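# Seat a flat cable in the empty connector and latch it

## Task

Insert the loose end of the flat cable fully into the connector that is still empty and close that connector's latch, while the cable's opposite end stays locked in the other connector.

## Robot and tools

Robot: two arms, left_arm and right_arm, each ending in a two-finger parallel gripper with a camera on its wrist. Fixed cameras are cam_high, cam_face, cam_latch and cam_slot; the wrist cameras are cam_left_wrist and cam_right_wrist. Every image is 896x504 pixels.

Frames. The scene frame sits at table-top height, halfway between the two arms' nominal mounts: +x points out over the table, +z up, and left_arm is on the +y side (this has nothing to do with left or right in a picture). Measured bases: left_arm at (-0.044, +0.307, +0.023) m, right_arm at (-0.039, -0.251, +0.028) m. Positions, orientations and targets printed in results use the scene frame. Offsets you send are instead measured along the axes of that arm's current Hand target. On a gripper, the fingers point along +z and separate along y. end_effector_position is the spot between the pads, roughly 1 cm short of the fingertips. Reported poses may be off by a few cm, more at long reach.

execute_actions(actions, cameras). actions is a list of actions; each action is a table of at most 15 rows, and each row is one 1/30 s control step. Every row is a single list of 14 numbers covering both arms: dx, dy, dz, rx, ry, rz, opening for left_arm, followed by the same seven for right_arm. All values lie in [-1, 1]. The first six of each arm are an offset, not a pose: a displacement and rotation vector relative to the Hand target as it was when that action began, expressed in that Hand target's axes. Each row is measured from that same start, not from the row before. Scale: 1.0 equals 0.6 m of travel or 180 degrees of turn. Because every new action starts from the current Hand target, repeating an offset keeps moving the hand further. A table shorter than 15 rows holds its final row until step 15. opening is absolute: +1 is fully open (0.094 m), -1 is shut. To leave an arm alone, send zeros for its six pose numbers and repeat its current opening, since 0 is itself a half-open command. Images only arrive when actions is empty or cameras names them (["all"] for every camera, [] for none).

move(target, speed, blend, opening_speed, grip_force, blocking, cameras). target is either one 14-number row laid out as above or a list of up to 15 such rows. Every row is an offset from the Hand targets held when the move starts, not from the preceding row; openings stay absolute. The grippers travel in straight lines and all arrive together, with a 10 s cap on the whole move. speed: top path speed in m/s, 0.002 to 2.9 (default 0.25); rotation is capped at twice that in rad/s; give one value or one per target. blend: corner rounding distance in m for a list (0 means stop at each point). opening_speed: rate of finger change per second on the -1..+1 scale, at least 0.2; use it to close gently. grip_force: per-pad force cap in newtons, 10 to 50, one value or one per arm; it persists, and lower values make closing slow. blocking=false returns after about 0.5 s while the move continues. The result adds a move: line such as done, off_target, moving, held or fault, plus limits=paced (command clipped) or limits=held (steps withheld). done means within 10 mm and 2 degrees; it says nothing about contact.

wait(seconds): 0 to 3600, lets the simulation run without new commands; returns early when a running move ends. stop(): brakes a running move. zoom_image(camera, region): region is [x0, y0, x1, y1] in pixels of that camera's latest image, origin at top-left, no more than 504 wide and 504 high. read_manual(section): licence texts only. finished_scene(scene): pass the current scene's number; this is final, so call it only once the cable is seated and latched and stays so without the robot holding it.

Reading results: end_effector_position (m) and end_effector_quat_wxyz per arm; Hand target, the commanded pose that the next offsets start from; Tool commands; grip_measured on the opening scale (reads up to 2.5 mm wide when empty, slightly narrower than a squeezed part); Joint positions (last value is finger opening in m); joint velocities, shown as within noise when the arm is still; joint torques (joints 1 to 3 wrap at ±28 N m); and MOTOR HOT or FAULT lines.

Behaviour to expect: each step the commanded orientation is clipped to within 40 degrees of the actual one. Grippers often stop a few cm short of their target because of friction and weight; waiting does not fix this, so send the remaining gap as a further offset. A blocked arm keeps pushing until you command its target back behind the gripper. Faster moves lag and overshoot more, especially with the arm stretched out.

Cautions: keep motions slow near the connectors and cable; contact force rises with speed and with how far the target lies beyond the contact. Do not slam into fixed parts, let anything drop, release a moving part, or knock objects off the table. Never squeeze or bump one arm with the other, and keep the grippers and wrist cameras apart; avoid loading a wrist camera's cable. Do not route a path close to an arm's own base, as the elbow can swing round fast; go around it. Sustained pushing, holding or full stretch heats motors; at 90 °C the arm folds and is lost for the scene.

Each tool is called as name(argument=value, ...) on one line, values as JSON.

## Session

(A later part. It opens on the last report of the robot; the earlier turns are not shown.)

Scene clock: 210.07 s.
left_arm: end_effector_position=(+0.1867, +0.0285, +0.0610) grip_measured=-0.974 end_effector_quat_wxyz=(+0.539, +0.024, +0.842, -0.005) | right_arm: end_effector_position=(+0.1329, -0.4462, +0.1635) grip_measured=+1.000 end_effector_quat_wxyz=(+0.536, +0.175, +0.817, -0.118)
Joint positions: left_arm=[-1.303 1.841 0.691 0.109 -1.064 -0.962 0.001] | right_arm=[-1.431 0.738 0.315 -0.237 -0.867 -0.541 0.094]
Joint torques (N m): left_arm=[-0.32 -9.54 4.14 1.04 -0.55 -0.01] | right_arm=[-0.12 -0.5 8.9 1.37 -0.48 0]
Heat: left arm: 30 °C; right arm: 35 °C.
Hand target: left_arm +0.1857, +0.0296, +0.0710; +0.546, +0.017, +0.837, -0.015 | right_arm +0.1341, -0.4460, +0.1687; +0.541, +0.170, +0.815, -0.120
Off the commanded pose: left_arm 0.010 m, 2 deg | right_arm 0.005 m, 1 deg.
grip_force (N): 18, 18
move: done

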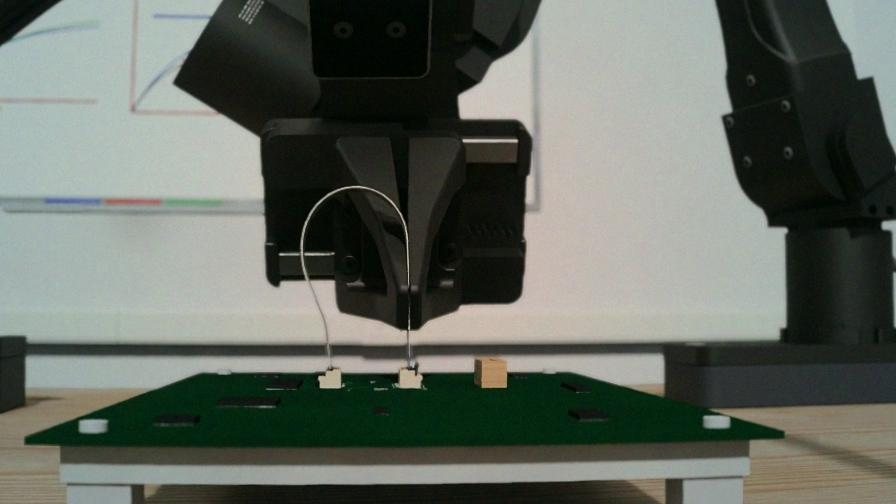

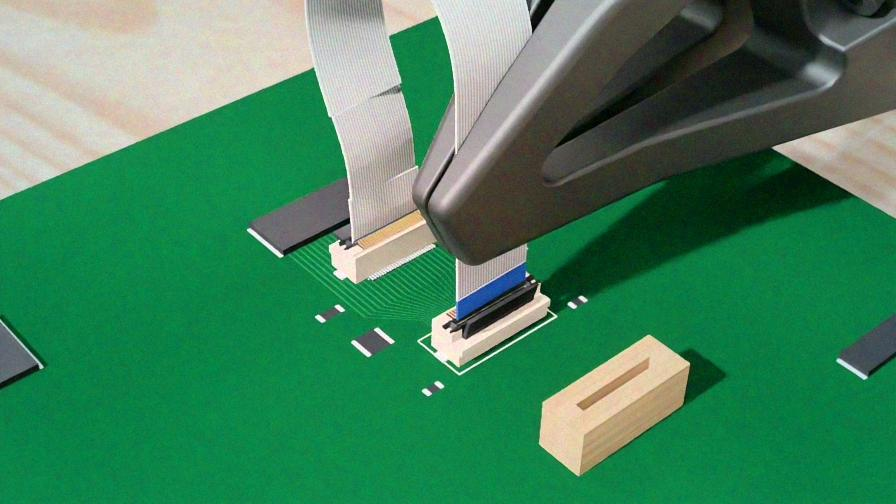

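move(target=[0.0209, 0.0041, 0.0078, -0.00455, 0.00342, 0.0103, -1, 0, 0, 0, 0, 0, 0, 1], speed=0.03, cameras=["cam_latch", "cam_slot"])

zoom_image(camera="cam_latch", region=[390, 325, 440, 395])

zoom_image(camera="cam_slot", region=[420, 230, 560, 350])

Scene clock: 212.77 s.
left_arm: end_effector_position=(+0.1867, +0.0285, +0.0609) grip_measured=-0.974 end_effector_quat_wxyz=(+0.539, +0.024, +0.842, -0.005) | right_arm: end_effector_position=(+0.1329, -0.4462, +0.1635) grip_measured=+1.000 end_effector_quat_wxyz=(+0.536, +0.175, +0.817, -0.118)
Joint positions: left_arm=[-1.303 1.841 0.691 0.109 -1.063 -0.962 0.001] | right_arm=[-1.431 0.738 0.315 -0.237 -0.867 -0.541 0.094]
Joint torques (N m): left_arm=[-0.42 -6.11 4.12 1.1 -0.56 -0.02] | right_arm=[-0.08 -0.47 8.91 1.38 -0.47 -0.01]
Heat: left arm: 30 °C; right arm: 35 °C.
Hand target: left_arm +0.1851, +0.0320, +0.0576; +0.542, +0.027, +0.840, +0.000 | right_arm +0.1341, -0.4460, +0.1687; +0.541, +0.170, +0.815, -0.120
Off the commanded pose: left_arm 0.005 m, 1 deg | right_arm 0.005 m, 1 deg.
grip_force (N): 18, 18
move: done

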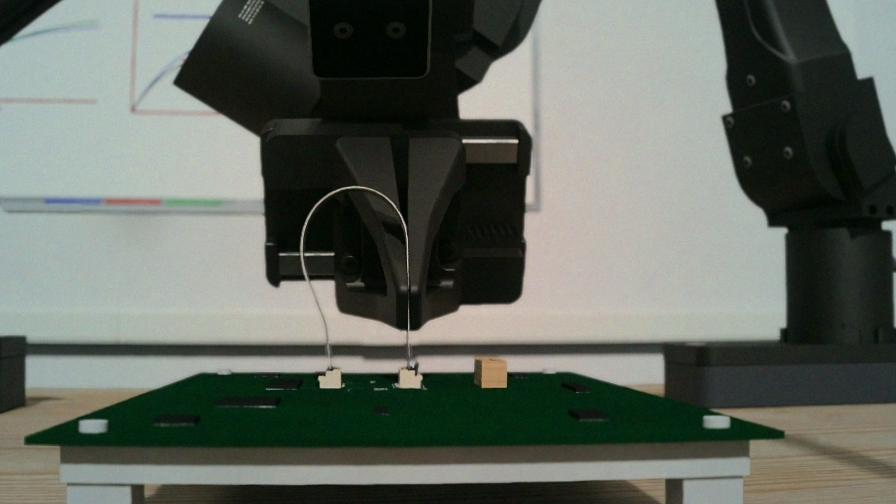

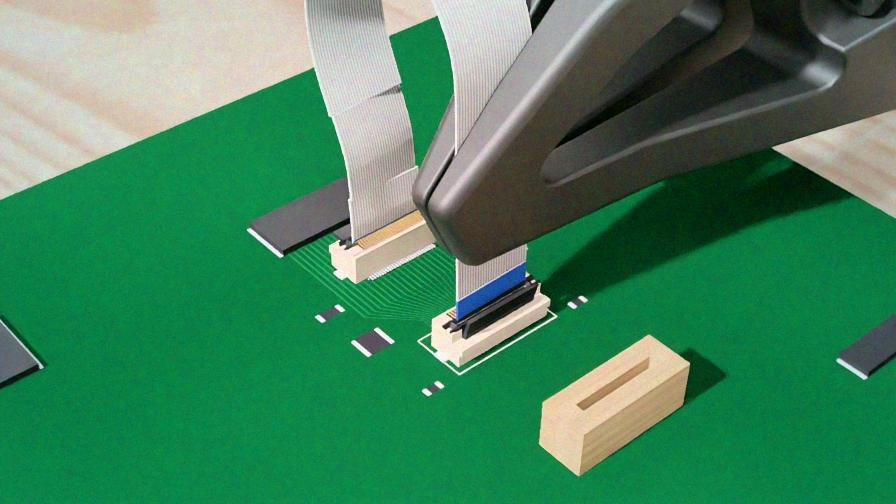

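Scaled by 7.200 from the camera's image (finer frame: 1280x720).

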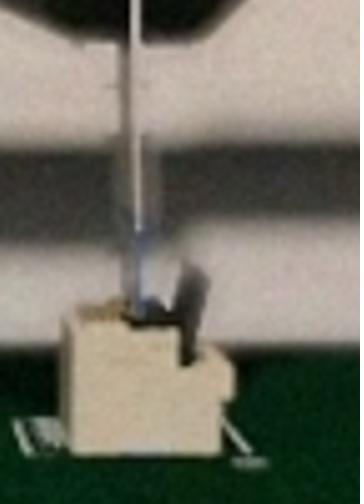

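Scaled by 3.600 from the camera's image (finer frame: 1280x720).

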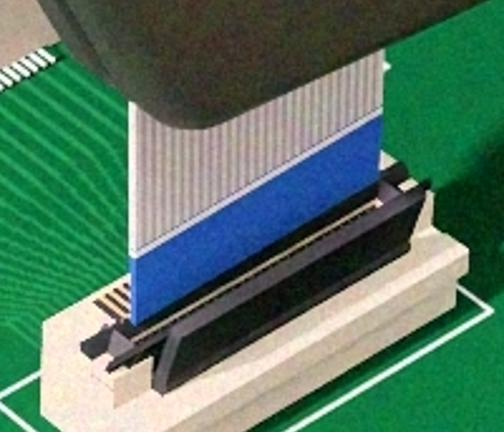

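move(target=[0.0039, -0.0011, 0.0021, -0.0001, 0, 0.0001, -1, 0, 0, 0, 0, 0, 0, 1], speed=0.02, cameras=["cam_latch", "cam_slot"])

zoom_image(camera="cam_latch", region=[390, 325, 440, 395])

zoom_image(camera="cam_slot", region=[420, 230, 560, 350])

Scene clock: 214.70 s.
left_arm: end_effector_position=(+0.1867, +0.0285, +0.0585) grip_measured=-0.974 end_effector_quat_wxyz=(+0.539, +0.025, +0.842, -0.004) | right_arm: end_effector_position=(+0.1329, -0.4462, +0.1635) grip_measured=+1.000 end_effector_quat_wxyz=(+0.536, +0.175, +0.817, -0.118)
Joint positions: left_arm=[-1.303 1.85 0.691 0.115 -1.064 -0.962 0.001] | right_arm=[-1.431 0.738 0.315 -0.237 -0.867 -0.541 0.094]
Joint torques (N m): left_arm=[-0.4 -5.93 4.16 1.17 -0.55 -0.02] | right_arm=[-0.09 -0.5 8.91 1.39 -0.46 -0.02]
Heat: left arm: 30 °C; right arm: 35 °C.
Hand target: left_arm +0.1852, +0.0314, +0.0550; +0.542, +0.027, +0.840, +0.000 | right_arm +0.1341, -0.4460, +0.1687; +0.541, +0.170, +0.815, -0.120
Off the commanded pose: left_arm 0.005 m, 1 deg | right_arm 0.005 m, 1 deg.
grip_force (N): 18, 18
move: done

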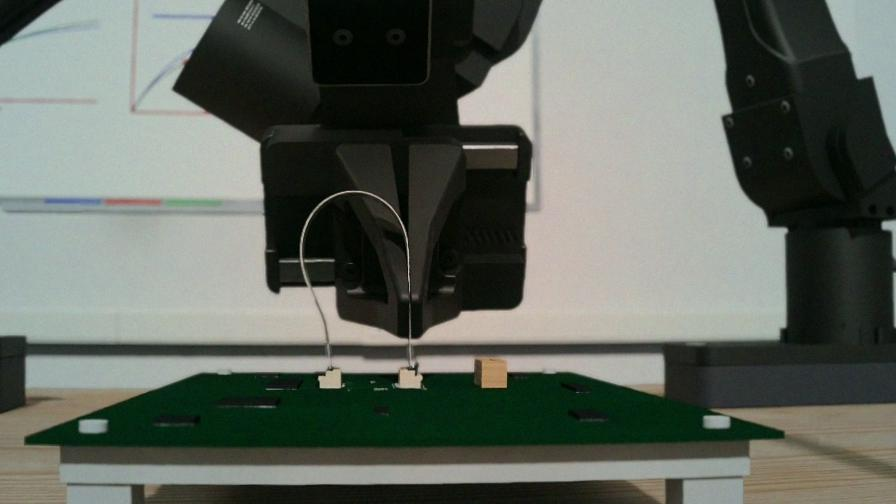

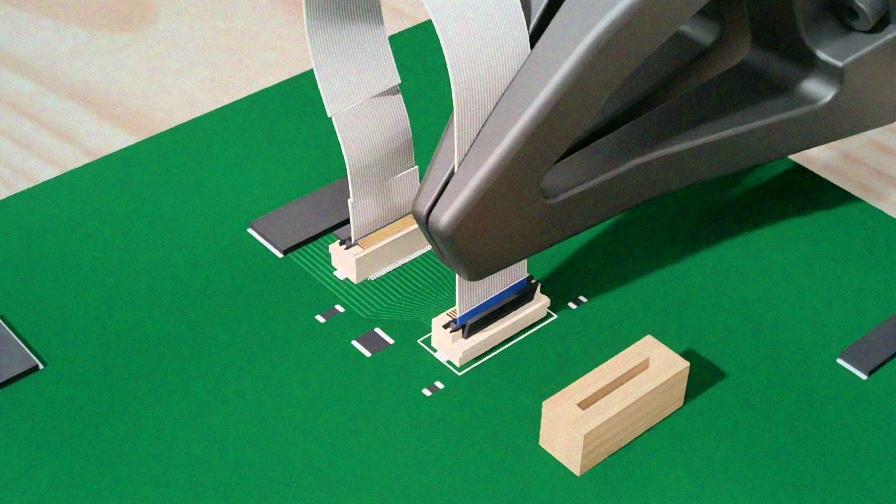

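Scaled by 7.200 from the camera's image (finer frame: 1280x720).

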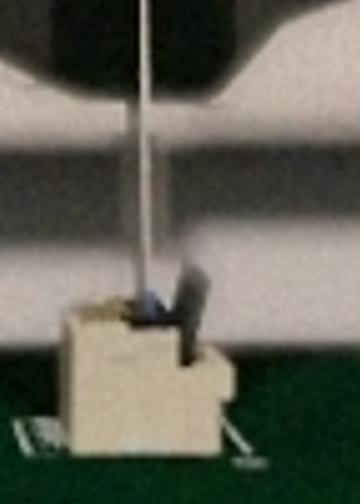

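Scaled by 3.600 from the camera's image (finer frame: 1280x720).

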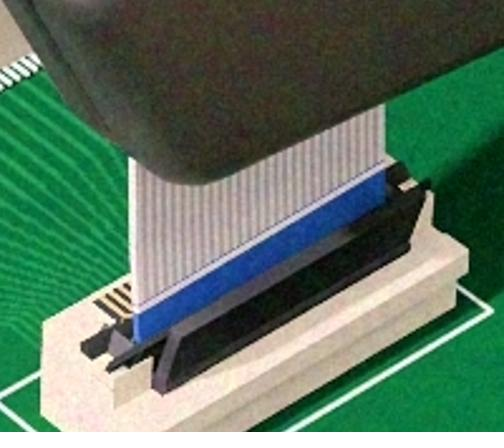

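move(target=[0.003, -0.0006, 0.0016, 0, 0, 0.0001, -1, 0, 0, 0, 0, 0, 0, 1], speed=0.02, cameras=["cam_latch", "cam_slot"])

zoom_image(camera="cam_latch", region=[390, 325, 440, 395])

zoom_image(camera="cam_slot", region=[420, 230, 560, 350])

Scene clock: 215.83 s.
left_arm: end_effector_position=(+0.1867, +0.0283, +0.0566) grip_measured=-0.974 end_effector_quat_wxyz=(+0.538, +0.025, +0.842, -0.003) | right_arm: end_effector_position=(+0.1329, -0.4462, +0.1635) grip_measured=+1.000 end_effector_quat_wxyz=(+0.536, +0.175, +0.817, -0.118)
Joint positions: left_arm=[-1.303 1.858 0.691 0.121 -1.063 -0.962 0.001] | right_arm=[-1.431 0.738 0.315 -0.237 -0.867 -0.541 0.094]
Joint torques (N m): left_arm=[-0.39 -5.89 4.03 1.18 -0.55 -0.02] | right_arm=[-0.09 -0.46 8.9 1.37 -0.48 0.01]
Heat: left arm: 30 °C; right arm: 35 °C.
Hand target: left_arm +0.1853, +0.0311, +0.0529; +0.542, +0.027, +0.840, +0.000 | right_arm +0.1341, -0.4460, +0.1687; +0.541, +0.170, +0.815, -0.120
Off the commanded pose: left_arm 0.005 m, 1 deg | right_arm 0.005 m, 1 deg.
grip_force (N): 18, 18
move: done

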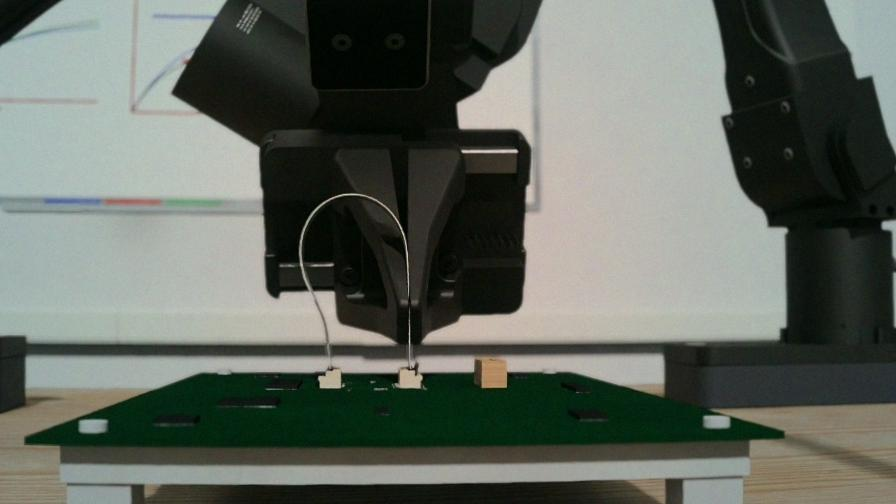

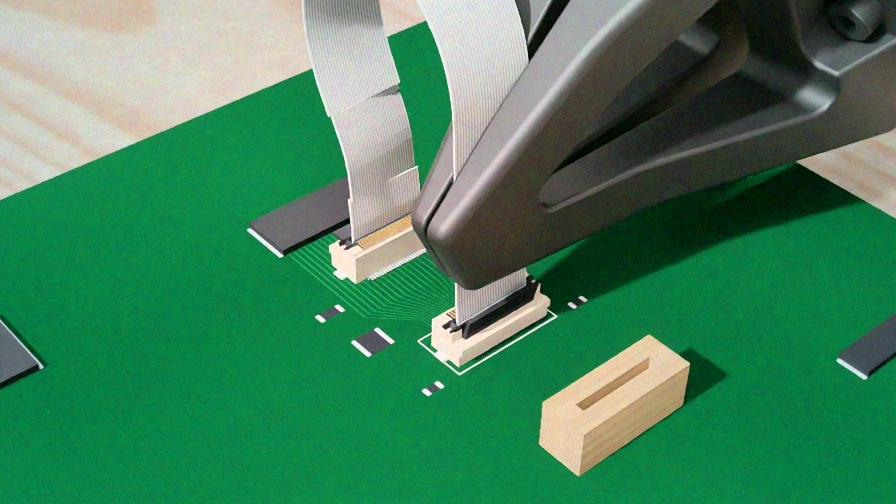

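Scaled by 7.200 from the camera's image (finer frame: 1280x720).

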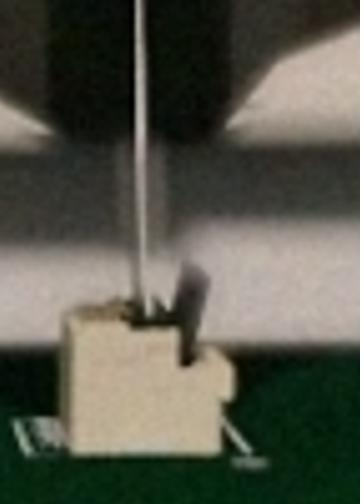

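Scaled by 3.600 from the camera's image (finer frame: 1280x720).

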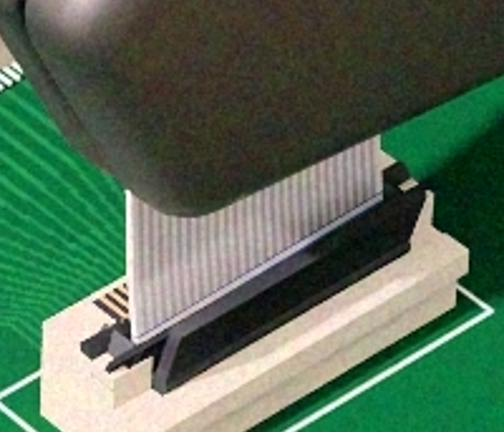

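zoom_image(camera="cam_slot", region=[440, 290, 500, 345])

zoom_image(camera="cam_slot", region=[330, 200, 430, 280])

zoom_image(camera="cam_latch", region=[310, 335, 430, 395])

Scaled by 8.400 from the camera's image (finer frame: 1280x720).

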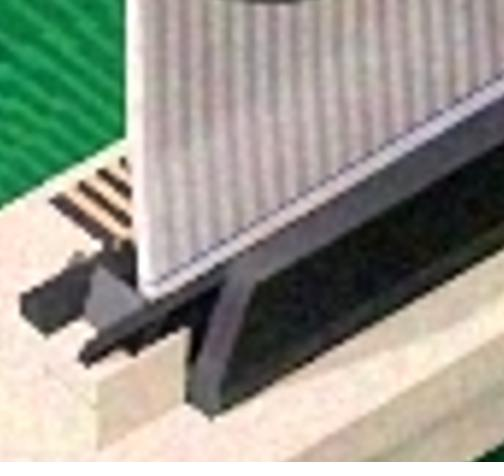

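Scaled by 5.040 from the camera's image (finer frame: 1280x720).

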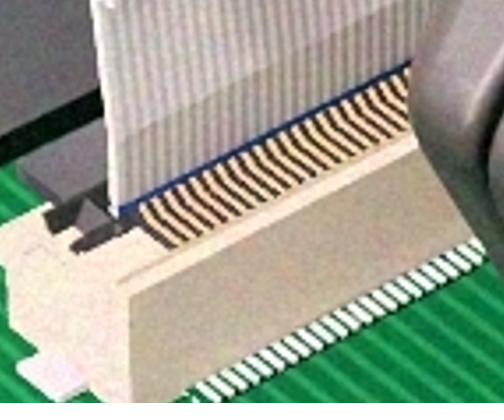

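Scaled by 4.200 from the camera's image (finer frame: 1280x720).

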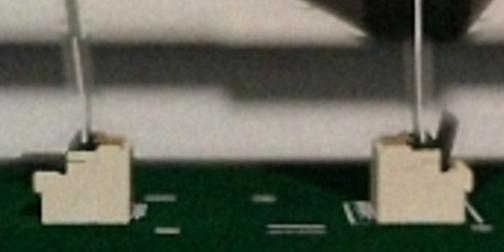

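move(target=[0.0018, -0.0002, 0.001, 0, 0, 0, -1, 0, 0, 0, 0, 0, 0, 1], speed=0.02, cameras=["cam_latch", "cam_slot"])

zoom_image(camera="cam_latch", region=[390, 325, 440, 395])

zoom_image(camera="cam_slot", region=[420, 230, 560, 350])

Scene clock: 218.90 s.
left_arm: end_effector_position=(+0.1870, +0.0285, +0.0566) grip_measured=-0.974 end_effector_quat_wxyz=(+0.540, +0.024, +0.841, -0.003) | right_arm: end_effector_position=(+0.1329, -0.4462, +0.1635) grip_measured=+1.000 end_effector_quat_wxyz=(+0.536, +0.175, +0.817, -0.118)
Joint positions: left_arm=[-1.303 1.861 0.691 0.124 -1.067 -0.962 0.001] | right_arm=[-1.431 0.738 0.315 -0.237 -0.867 -0.541 0.094]
Joint torques (N m): left_arm=[-0.38 -5.67 3.96 1.2 -0.51 -0.02] | right_arm=[-0.06 -0.47 8.88 1.37 -0.47 -0.02]
Heat: left arm: 30 °C; right arm: 35 °C.
Hand target: left_arm +0.1854, +0.0310, +0.0517; +0.542, +0.027, +0.840, +0.000 | right_arm +0.1341, -0.4460, +0.1687; +0.541, +0.170, +0.815, -0.120
Off the commanded pose: left_arm 0.006 m, 1 deg | right_arm 0.005 m, 1 deg.
grip_force (N): 18, 18
move: done

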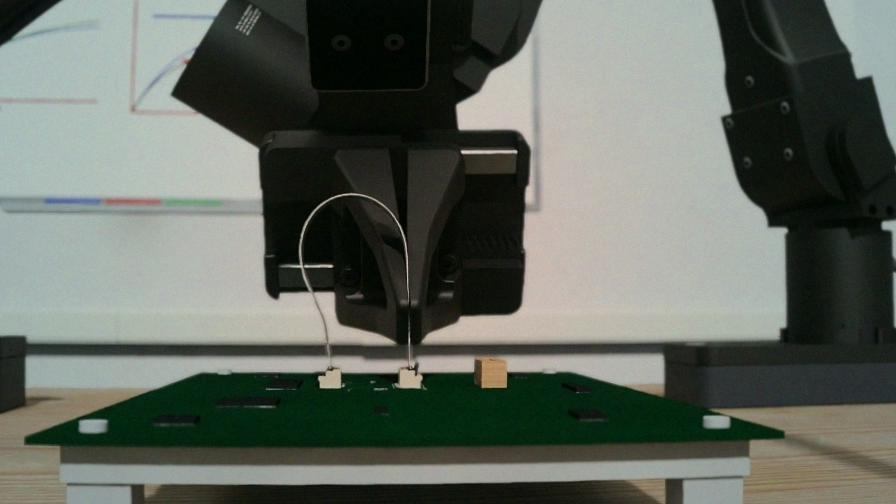

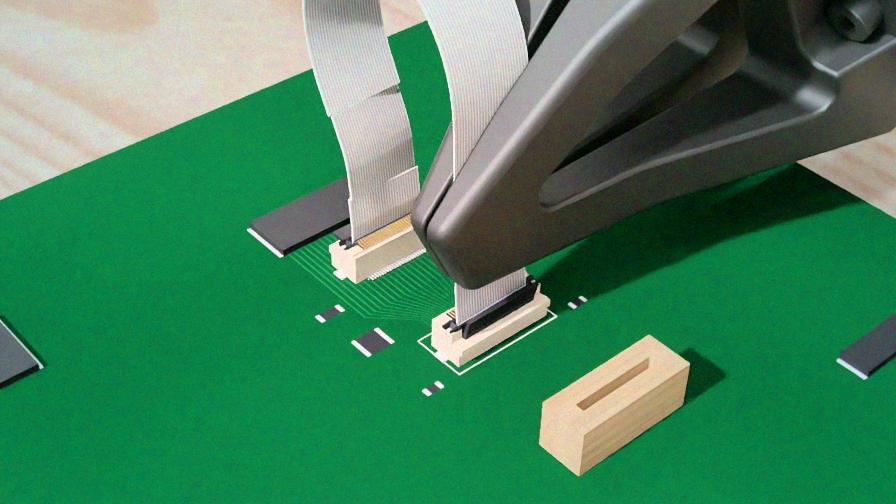

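Scaled by 7.200 from the camera's image (finer frame: 1280x720).

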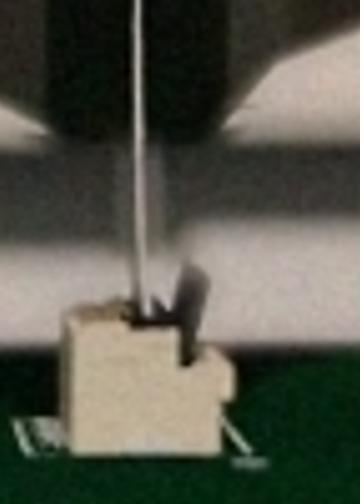

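Scaled by 3.600 from the camera's image (finer frame: 1280x720).

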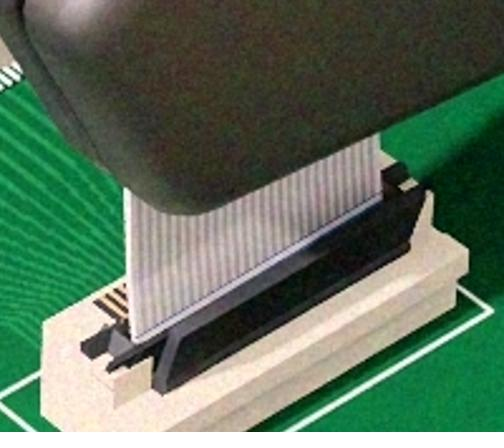

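move(target=[0, 0, 0, 0, 0, 0, -0.83, 0, 0, 0, 0, 0, 0, 1], opening_speed=0.2, cameras=["cam_latch", "cam_slot"])

zoom_image(camera="cam_latch", region=[390, 325, 440, 395])

zoom_image(camera="cam_slot", region=[420, 230, 560, 350])

Scene clock: 225.93 s.
left_arm: end_effector_position=(+0.1870, +0.0271, +0.0567) grip_measured=-0.833 end_effector_quat_wxyz=(+0.539, +0.023, +0.842, -0.007) | right_arm: end_effector_position=(+0.1329, -0.4462, +0.1635) grip_measured=+1.000 end_effector_quat_wxyz=(+0.536, +0.175, +0.817, -0.118)
Joint positions: left_arm=[-1.303 1.861 0.691 0.132 -1.063 -0.962 0.008] | right_arm=[-1.431 0.738 0.315 -0.237 -0.867 -0.541 0.094]
Joint torques (N m): left_arm=[-0.39 -5.71 3.86 1.16 -0.56 -0.02] | right_arm=[-0.1 -0.47 8.91 1.38 -0.47 -0.01]
Heat: left arm: 30 °C; right arm: 35 °C.
Hand target: left_arm +0.1854, +0.0310, +0.0517; +0.542, +0.027, +0.840, +0.000 | right_arm +0.1341, -0.4460, +0.1687; +0.541, +0.170, +0.815, -0.120
Off the commanded pose: left_arm 0.007 m, 1 deg | right_arm 0.005 m, 1 deg.
grip_force (N): 18, 18
move: done

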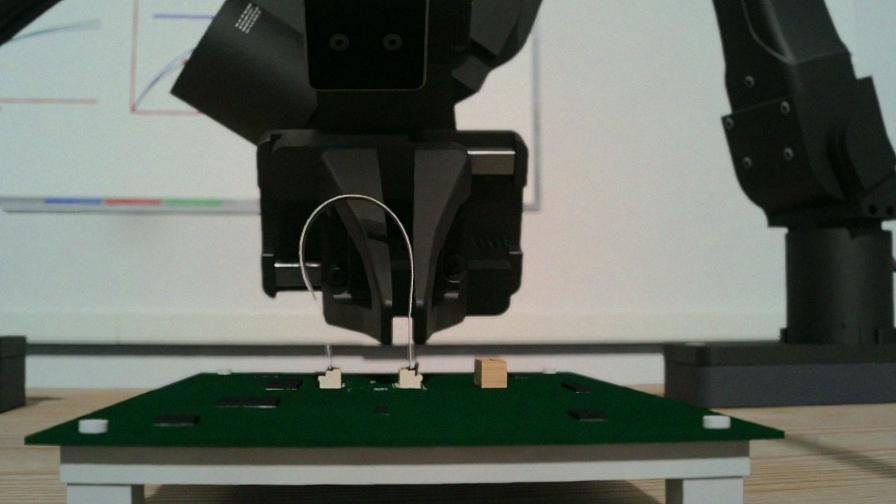

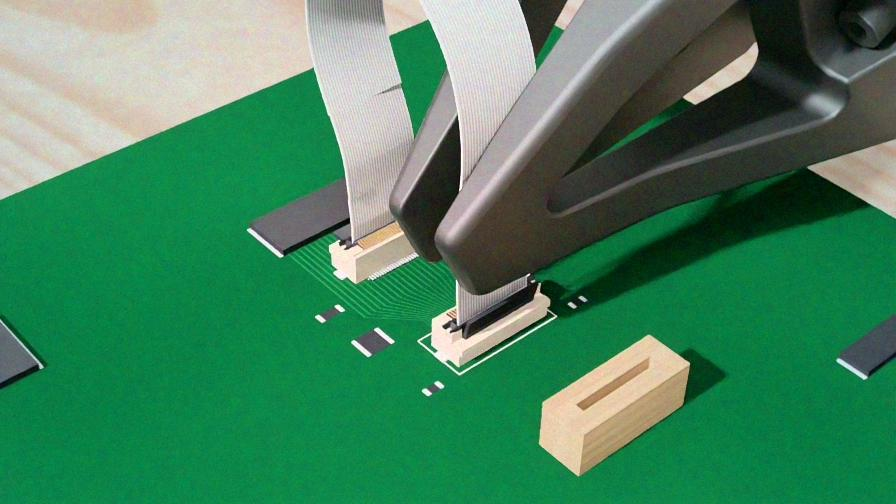

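Scaled by 7.200 from the camera's image (finer frame: 1280x720).

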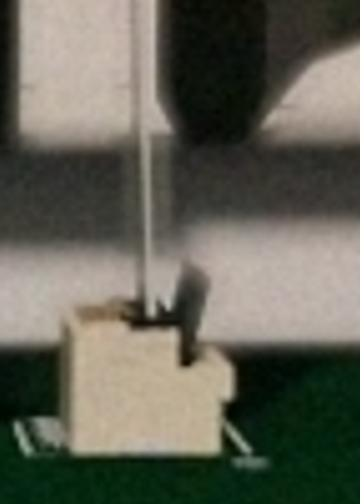

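Scaled by 3.600 from the camera's image (finer frame: 1280x720).

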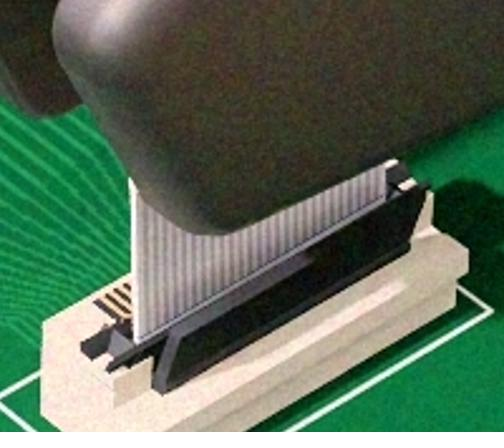

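move(target=[0.0075, -0.0017, 0.0039, -0.0003, 0.0002, 0.0007, -0.83, 0, 0, 0, 0, 0, 0, 1], speed=0.03, cameras=["cam_latch", "cam_slot"])

zoom_image(camera="cam_latch", region=[390, 325, 440, 395])

zoom_image(camera="cam_slot", region=[420, 230, 560, 350])

Scene clock: 229.37 s.
left_arm: end_effector_position=(+0.1870, +0.0272, +0.0501) grip_measured=-0.832 end_effector_quat_wxyz=(+0.538, +0.026, +0.842, -0.002) | right_arm: end_effector_position=(+0.1329, -0.4462, +0.1635) grip_measured=+1.000 end_effector_quat_wxyz=(+0.536, +0.175, +0.817, -0.118)
Joint positions: left_arm=[-1.303 1.886 0.691 0.147 -1.064 -0.962 0.008] | right_arm=[-1.431 0.738 0.315 -0.237 -0.867 -0.541 0.094]
Joint torques (N m): left_arm=[-0.38 -6.05 3.89 1.18 -0.53 -0.01] | right_arm=[-0.16 -0.49 8.87 1.38 -0.48 -0.01]
Heat: left arm: 30 °C; right arm: 35 °C.
Hand target: left_arm +0.1857, +0.0301, +0.0466; +0.542, +0.028, +0.840, +0.001 | right_arm +0.1341, -0.4460, +0.1687; +0.541, +0.170, +0.815, -0.120
Off the commanded pose: left_arm 0.005 m, 1 deg | right_arm 0.005 m, 1 deg.
grip_force (N): 18, 18
move: done

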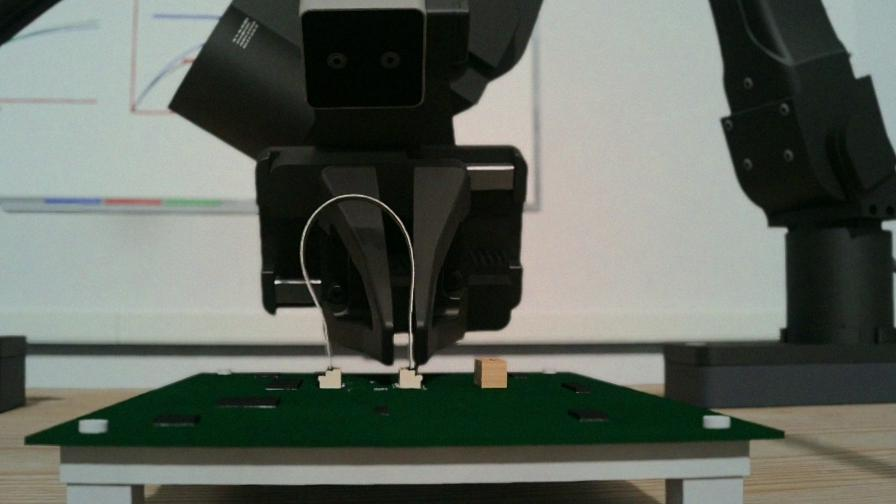

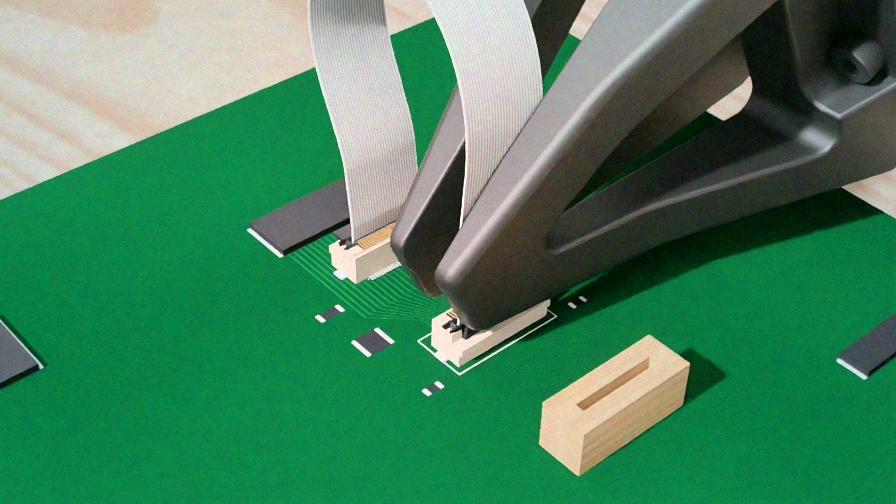

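Scaled by 7.200 from the camera's image (finer frame: 1280x720).

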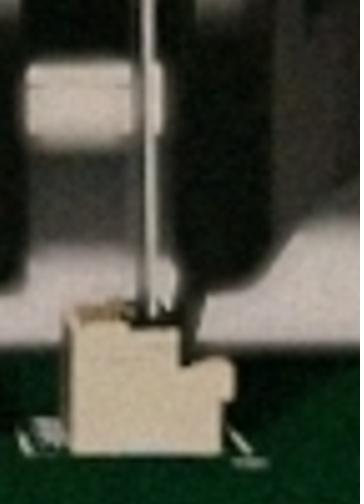

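Scaled by 3.600 from the camera's image (finer frame: 1280x720).

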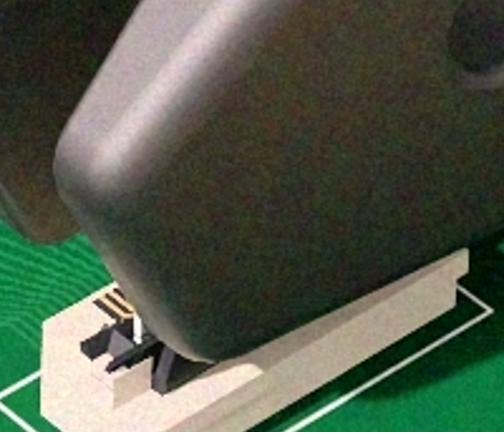

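move(target=[0.0051, 0.006, 0.0003, -0.0014, 0.0011, 0.0032, -0.83, 0, 0, 0, 0, 0, 0, 1], speed=0.03, cameras=["cam_latch", "cam_slot"])

zoom_image(camera="cam_latch", region=[390, 325, 440, 395])

zoom_image(camera="cam_slot", region=[420, 230, 560, 350])

Scene clock: 231.50 s.
left_arm: end_effector_position=(+0.1867, +0.0288, +0.0491) grip_measured=-0.832 end_effector_quat_wxyz=(+0.539, +0.024, +0.842, -0.004) | right_arm: end_effector_position=(+0.1329, -0.4462, +0.1635) grip_measured=+1.000 end_effector_quat_wxyz=(+0.536, +0.175, +0.817, -0.118)
Joint positions: left_arm=[-1.303 1.886 0.68 0.163 -1.065 -0.962 0.008] | right_arm=[-1.431 0.738 0.315 -0.237 -0.867 -0.541 0.094]
Joint torques (N m): left_arm=[-0.35 -5.86 3.81 1.04 -0.53 0] | right_arm=[-0.09 -0.47 8.95 1.38 -0.47 -0.01]
Heat: left arm: 30 °C; right arm: 35 °C.
Hand target: left_arm +0.1847, +0.0338, +0.0438; +0.541, +0.031, +0.841, +0.006 | right_arm +0.1341, -0.4460, +0.1687; +0.541, +0.170, +0.815, -0.120
Off the commanded pose: left_arm 0.008 m, 1 deg | right_arm 0.005 m, 1 deg.
grip_force (N): 18, 18
move: done

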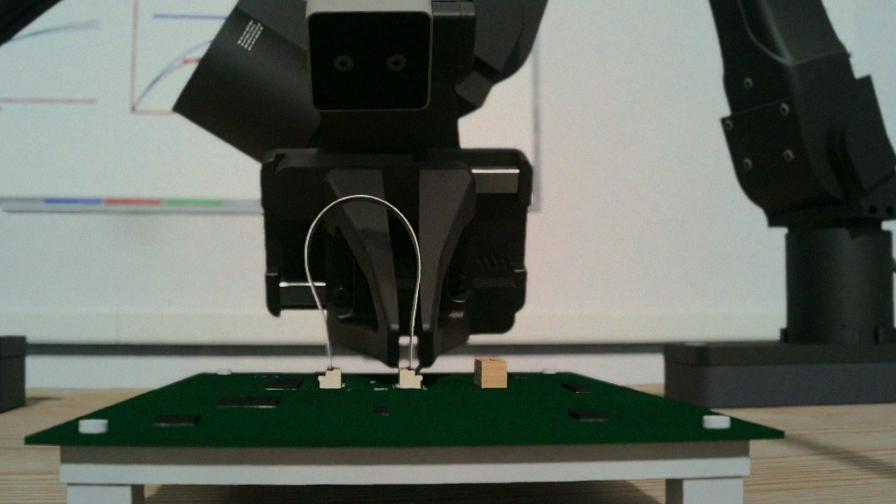

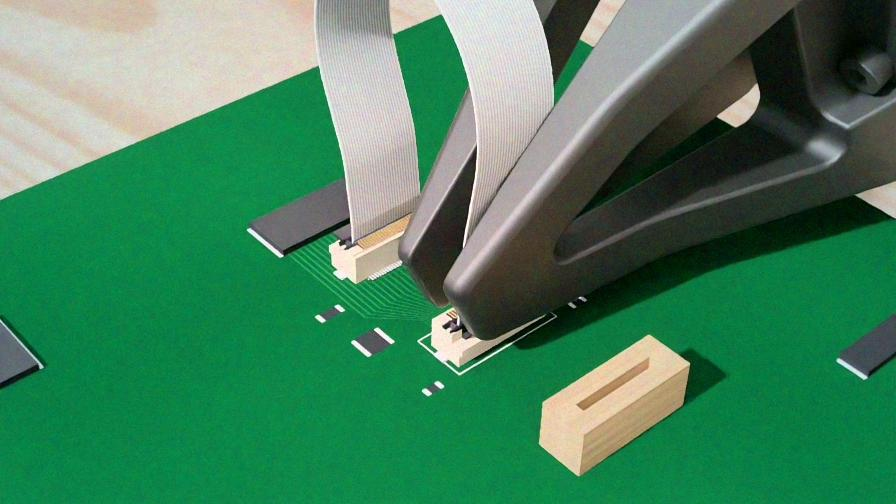

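Scaled by 7.200 from the camera's image (finer frame: 1280x720).

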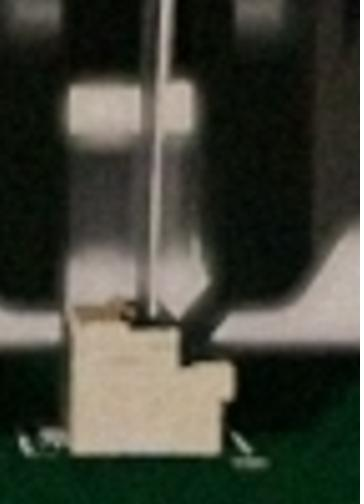

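Scaled by 3.600 from the camera's image (finer frame: 1280x720).

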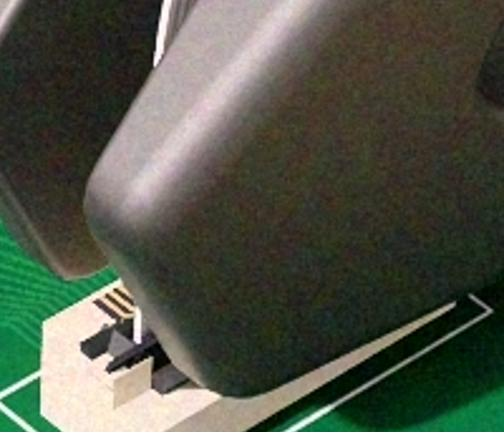

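move(target=[0.0055, 0.0046, 0.0009, -0.0015, 0.0011, 0.0033, -0.83, 0, 0, 0, 0, 0, 0, 1], speed=0.03, cameras=["cam_latch", "cam_slot"])

zoom_image(camera="cam_latch", region=[390, 325, 440, 395])

zoom_image(camera="cam_slot", region=[420, 230, 560, 350])

Scene clock: 233.07 s.
left_arm: end_effector_position=(+0.1865, +0.0304, +0.0479) grip_measured=-0.832 end_effector_quat_wxyz=(+0.539, +0.024, +0.842, -0.003) | right_arm: end_effector_position=(+0.1329, -0.4462, +0.1635) grip_measured=+1.000 end_effector_quat_wxyz=(+0.536, +0.175, +0.817, -0.118)
Joint positions: left_arm=[-1.303 1.888 0.674 0.169 -1.067 -0.962 0.008] | right_arm=[-1.431 0.738 0.315 -0.237 -0.867 -0.541 0.094]
Joint torques (N m): left_arm=[-0.38 -5.63 3.59 0.96 -0.53 0.01] | right_arm=[-0.05 -0.44 8.85 1.37 -0.47 -0.02]
Heat: left arm: 30 °C; right arm: 35 °C.
Hand target: left_arm +0.1840, +0.0368, +0.0408; +0.539, +0.034, +0.841, +0.011 | right_arm +0.1341, -0.4460, +0.1687; +0.541, +0.170, +0.815, -0.120
Off the commanded pose: left_arm 0.010 m, 2 deg | right_arm 0.005 m, 1 deg.
grip_force (N): 18, 18
move: done

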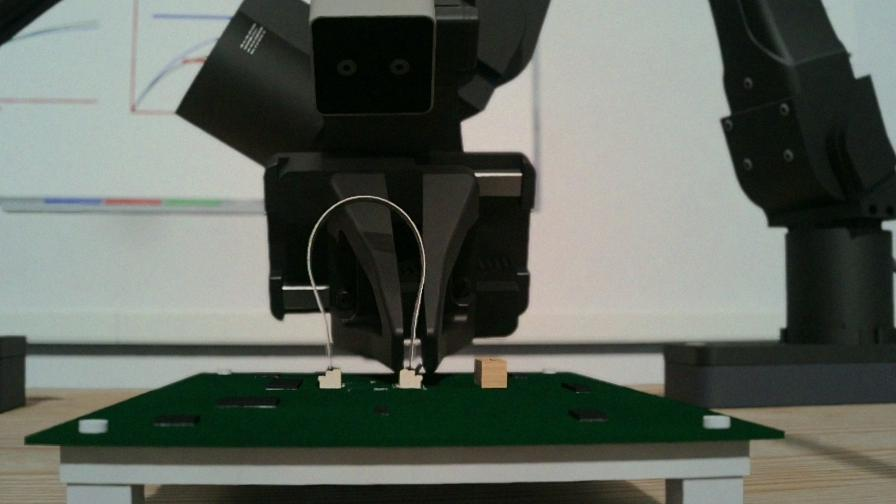

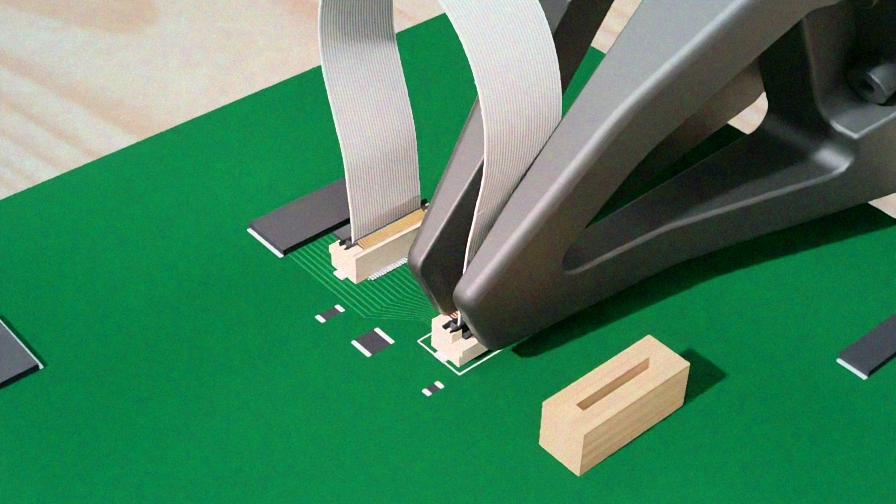

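Scaled by 7.200 from the camera's image (finer frame: 1280x720).

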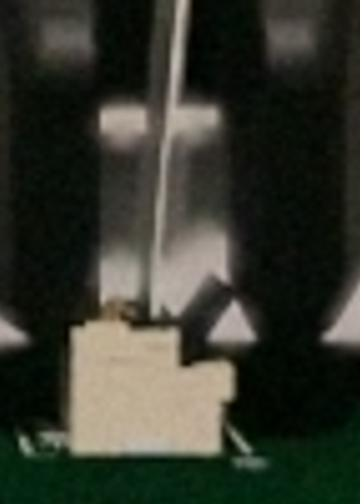

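Scaled by 3.600 from the camera's image (finer frame: 1280x720).

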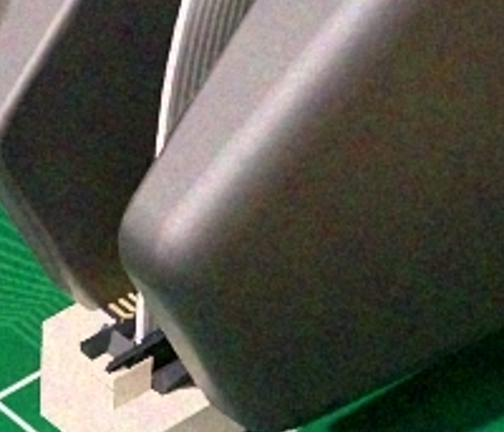

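move(target=[[-0.0297, -0.0062, -0.011, 0.0075, -0.0056, -0.017, -0.83, 0, 0, 0, 0, 0, 0, 1], [-0.0351, -0.0133, -0.011, 0.0116, -0.0088, -0.0265, -0.83, 0, 0, 0, 0, 0, 0, 1]], speed=0.04, cameras=["cam_latch", "cam_slot"])

zoom_image(camera="cam_latch", region=[390, 325, 440, 395])

zoom_image(camera="cam_slot", region=[420, 230, 560, 350])

Scene clock: 238.20 s.
left_arm: end_effector_position=(+0.1863, +0.0288, +0.0503) grip_measured=-0.832 end_effector_quat_wxyz=(+0.540, +0.020, +0.841, -0.013) | right_arm: end_effector_position=(+0.1329, -0.4462, +0.1635) grip_measured=+1.000 end_effector_quat_wxyz=(+0.536, +0.175, +0.817, -0.118)
Joint positions: left_arm=[-1.303 1.878 0.668 0.186 -1.062 -0.962 0.008] | right_arm=[-1.431 0.738 0.315 -0.237 -0.867 -0.541 0.094]
Joint torques (N m): left_arm=[-0.36 -9.52 4.14 1.19 -0.58 0] | right_arm=[-0.14 -0.49 8.88 1.37 -0.46 -0.01]
Heat: left arm: 30 °C; right arm: 35 °C.
Hand target: left_arm +0.1863, +0.0275, +0.0621; +0.550, +0.009, +0.835, -0.028 | right_arm +0.1341, -0.4460, +0.1687; +0.541, +0.170, +0.815, -0.120
Off the commanded pose: left_arm 0.012 m, 3 deg | right_arm 0.005 m, 1 deg.
grip_force (N): 18, 18
move: off_target (left_arm)

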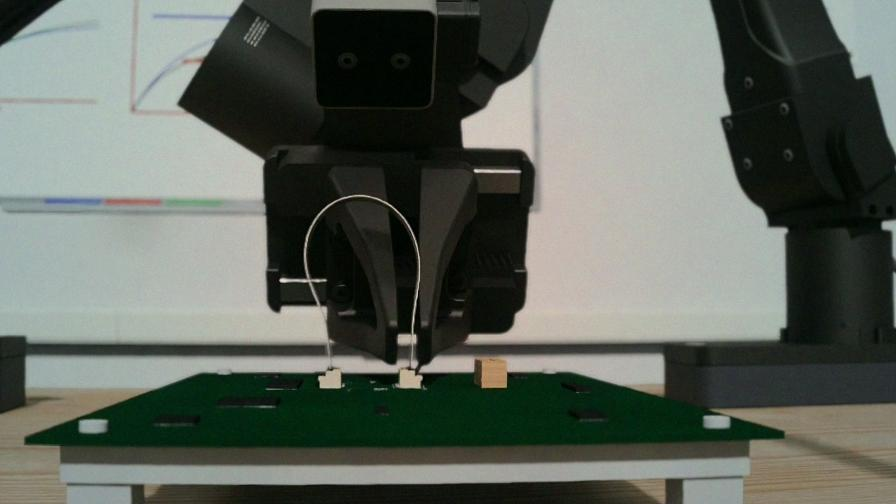

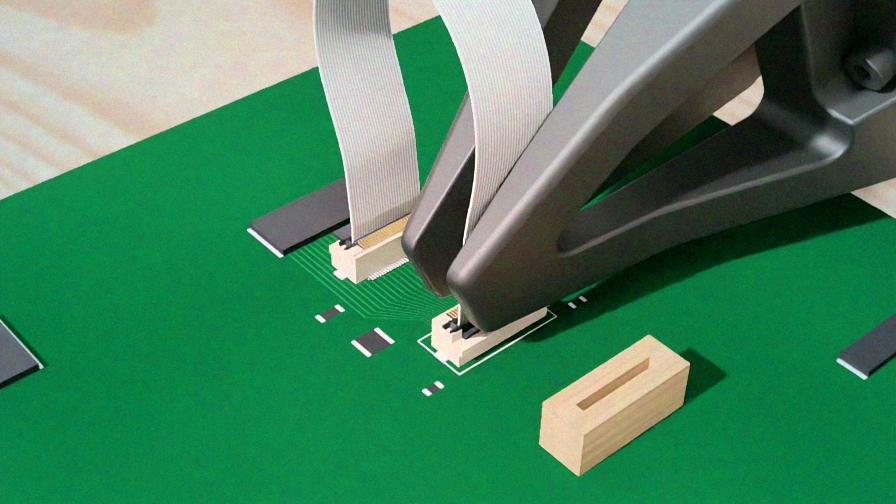

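Scaled by 7.200 from the camera's image (finer frame: 1280x720).

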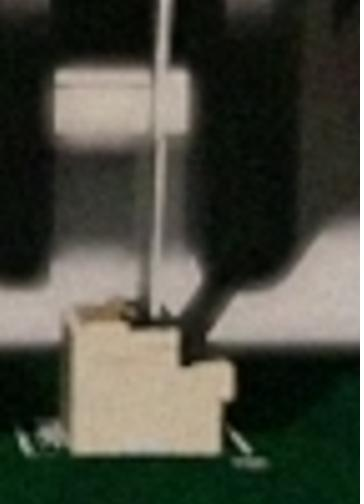

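Scaled by 3.600 from the camera's image (finer frame: 1280x720).

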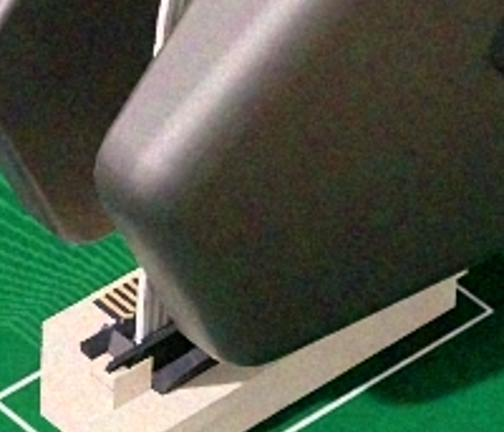

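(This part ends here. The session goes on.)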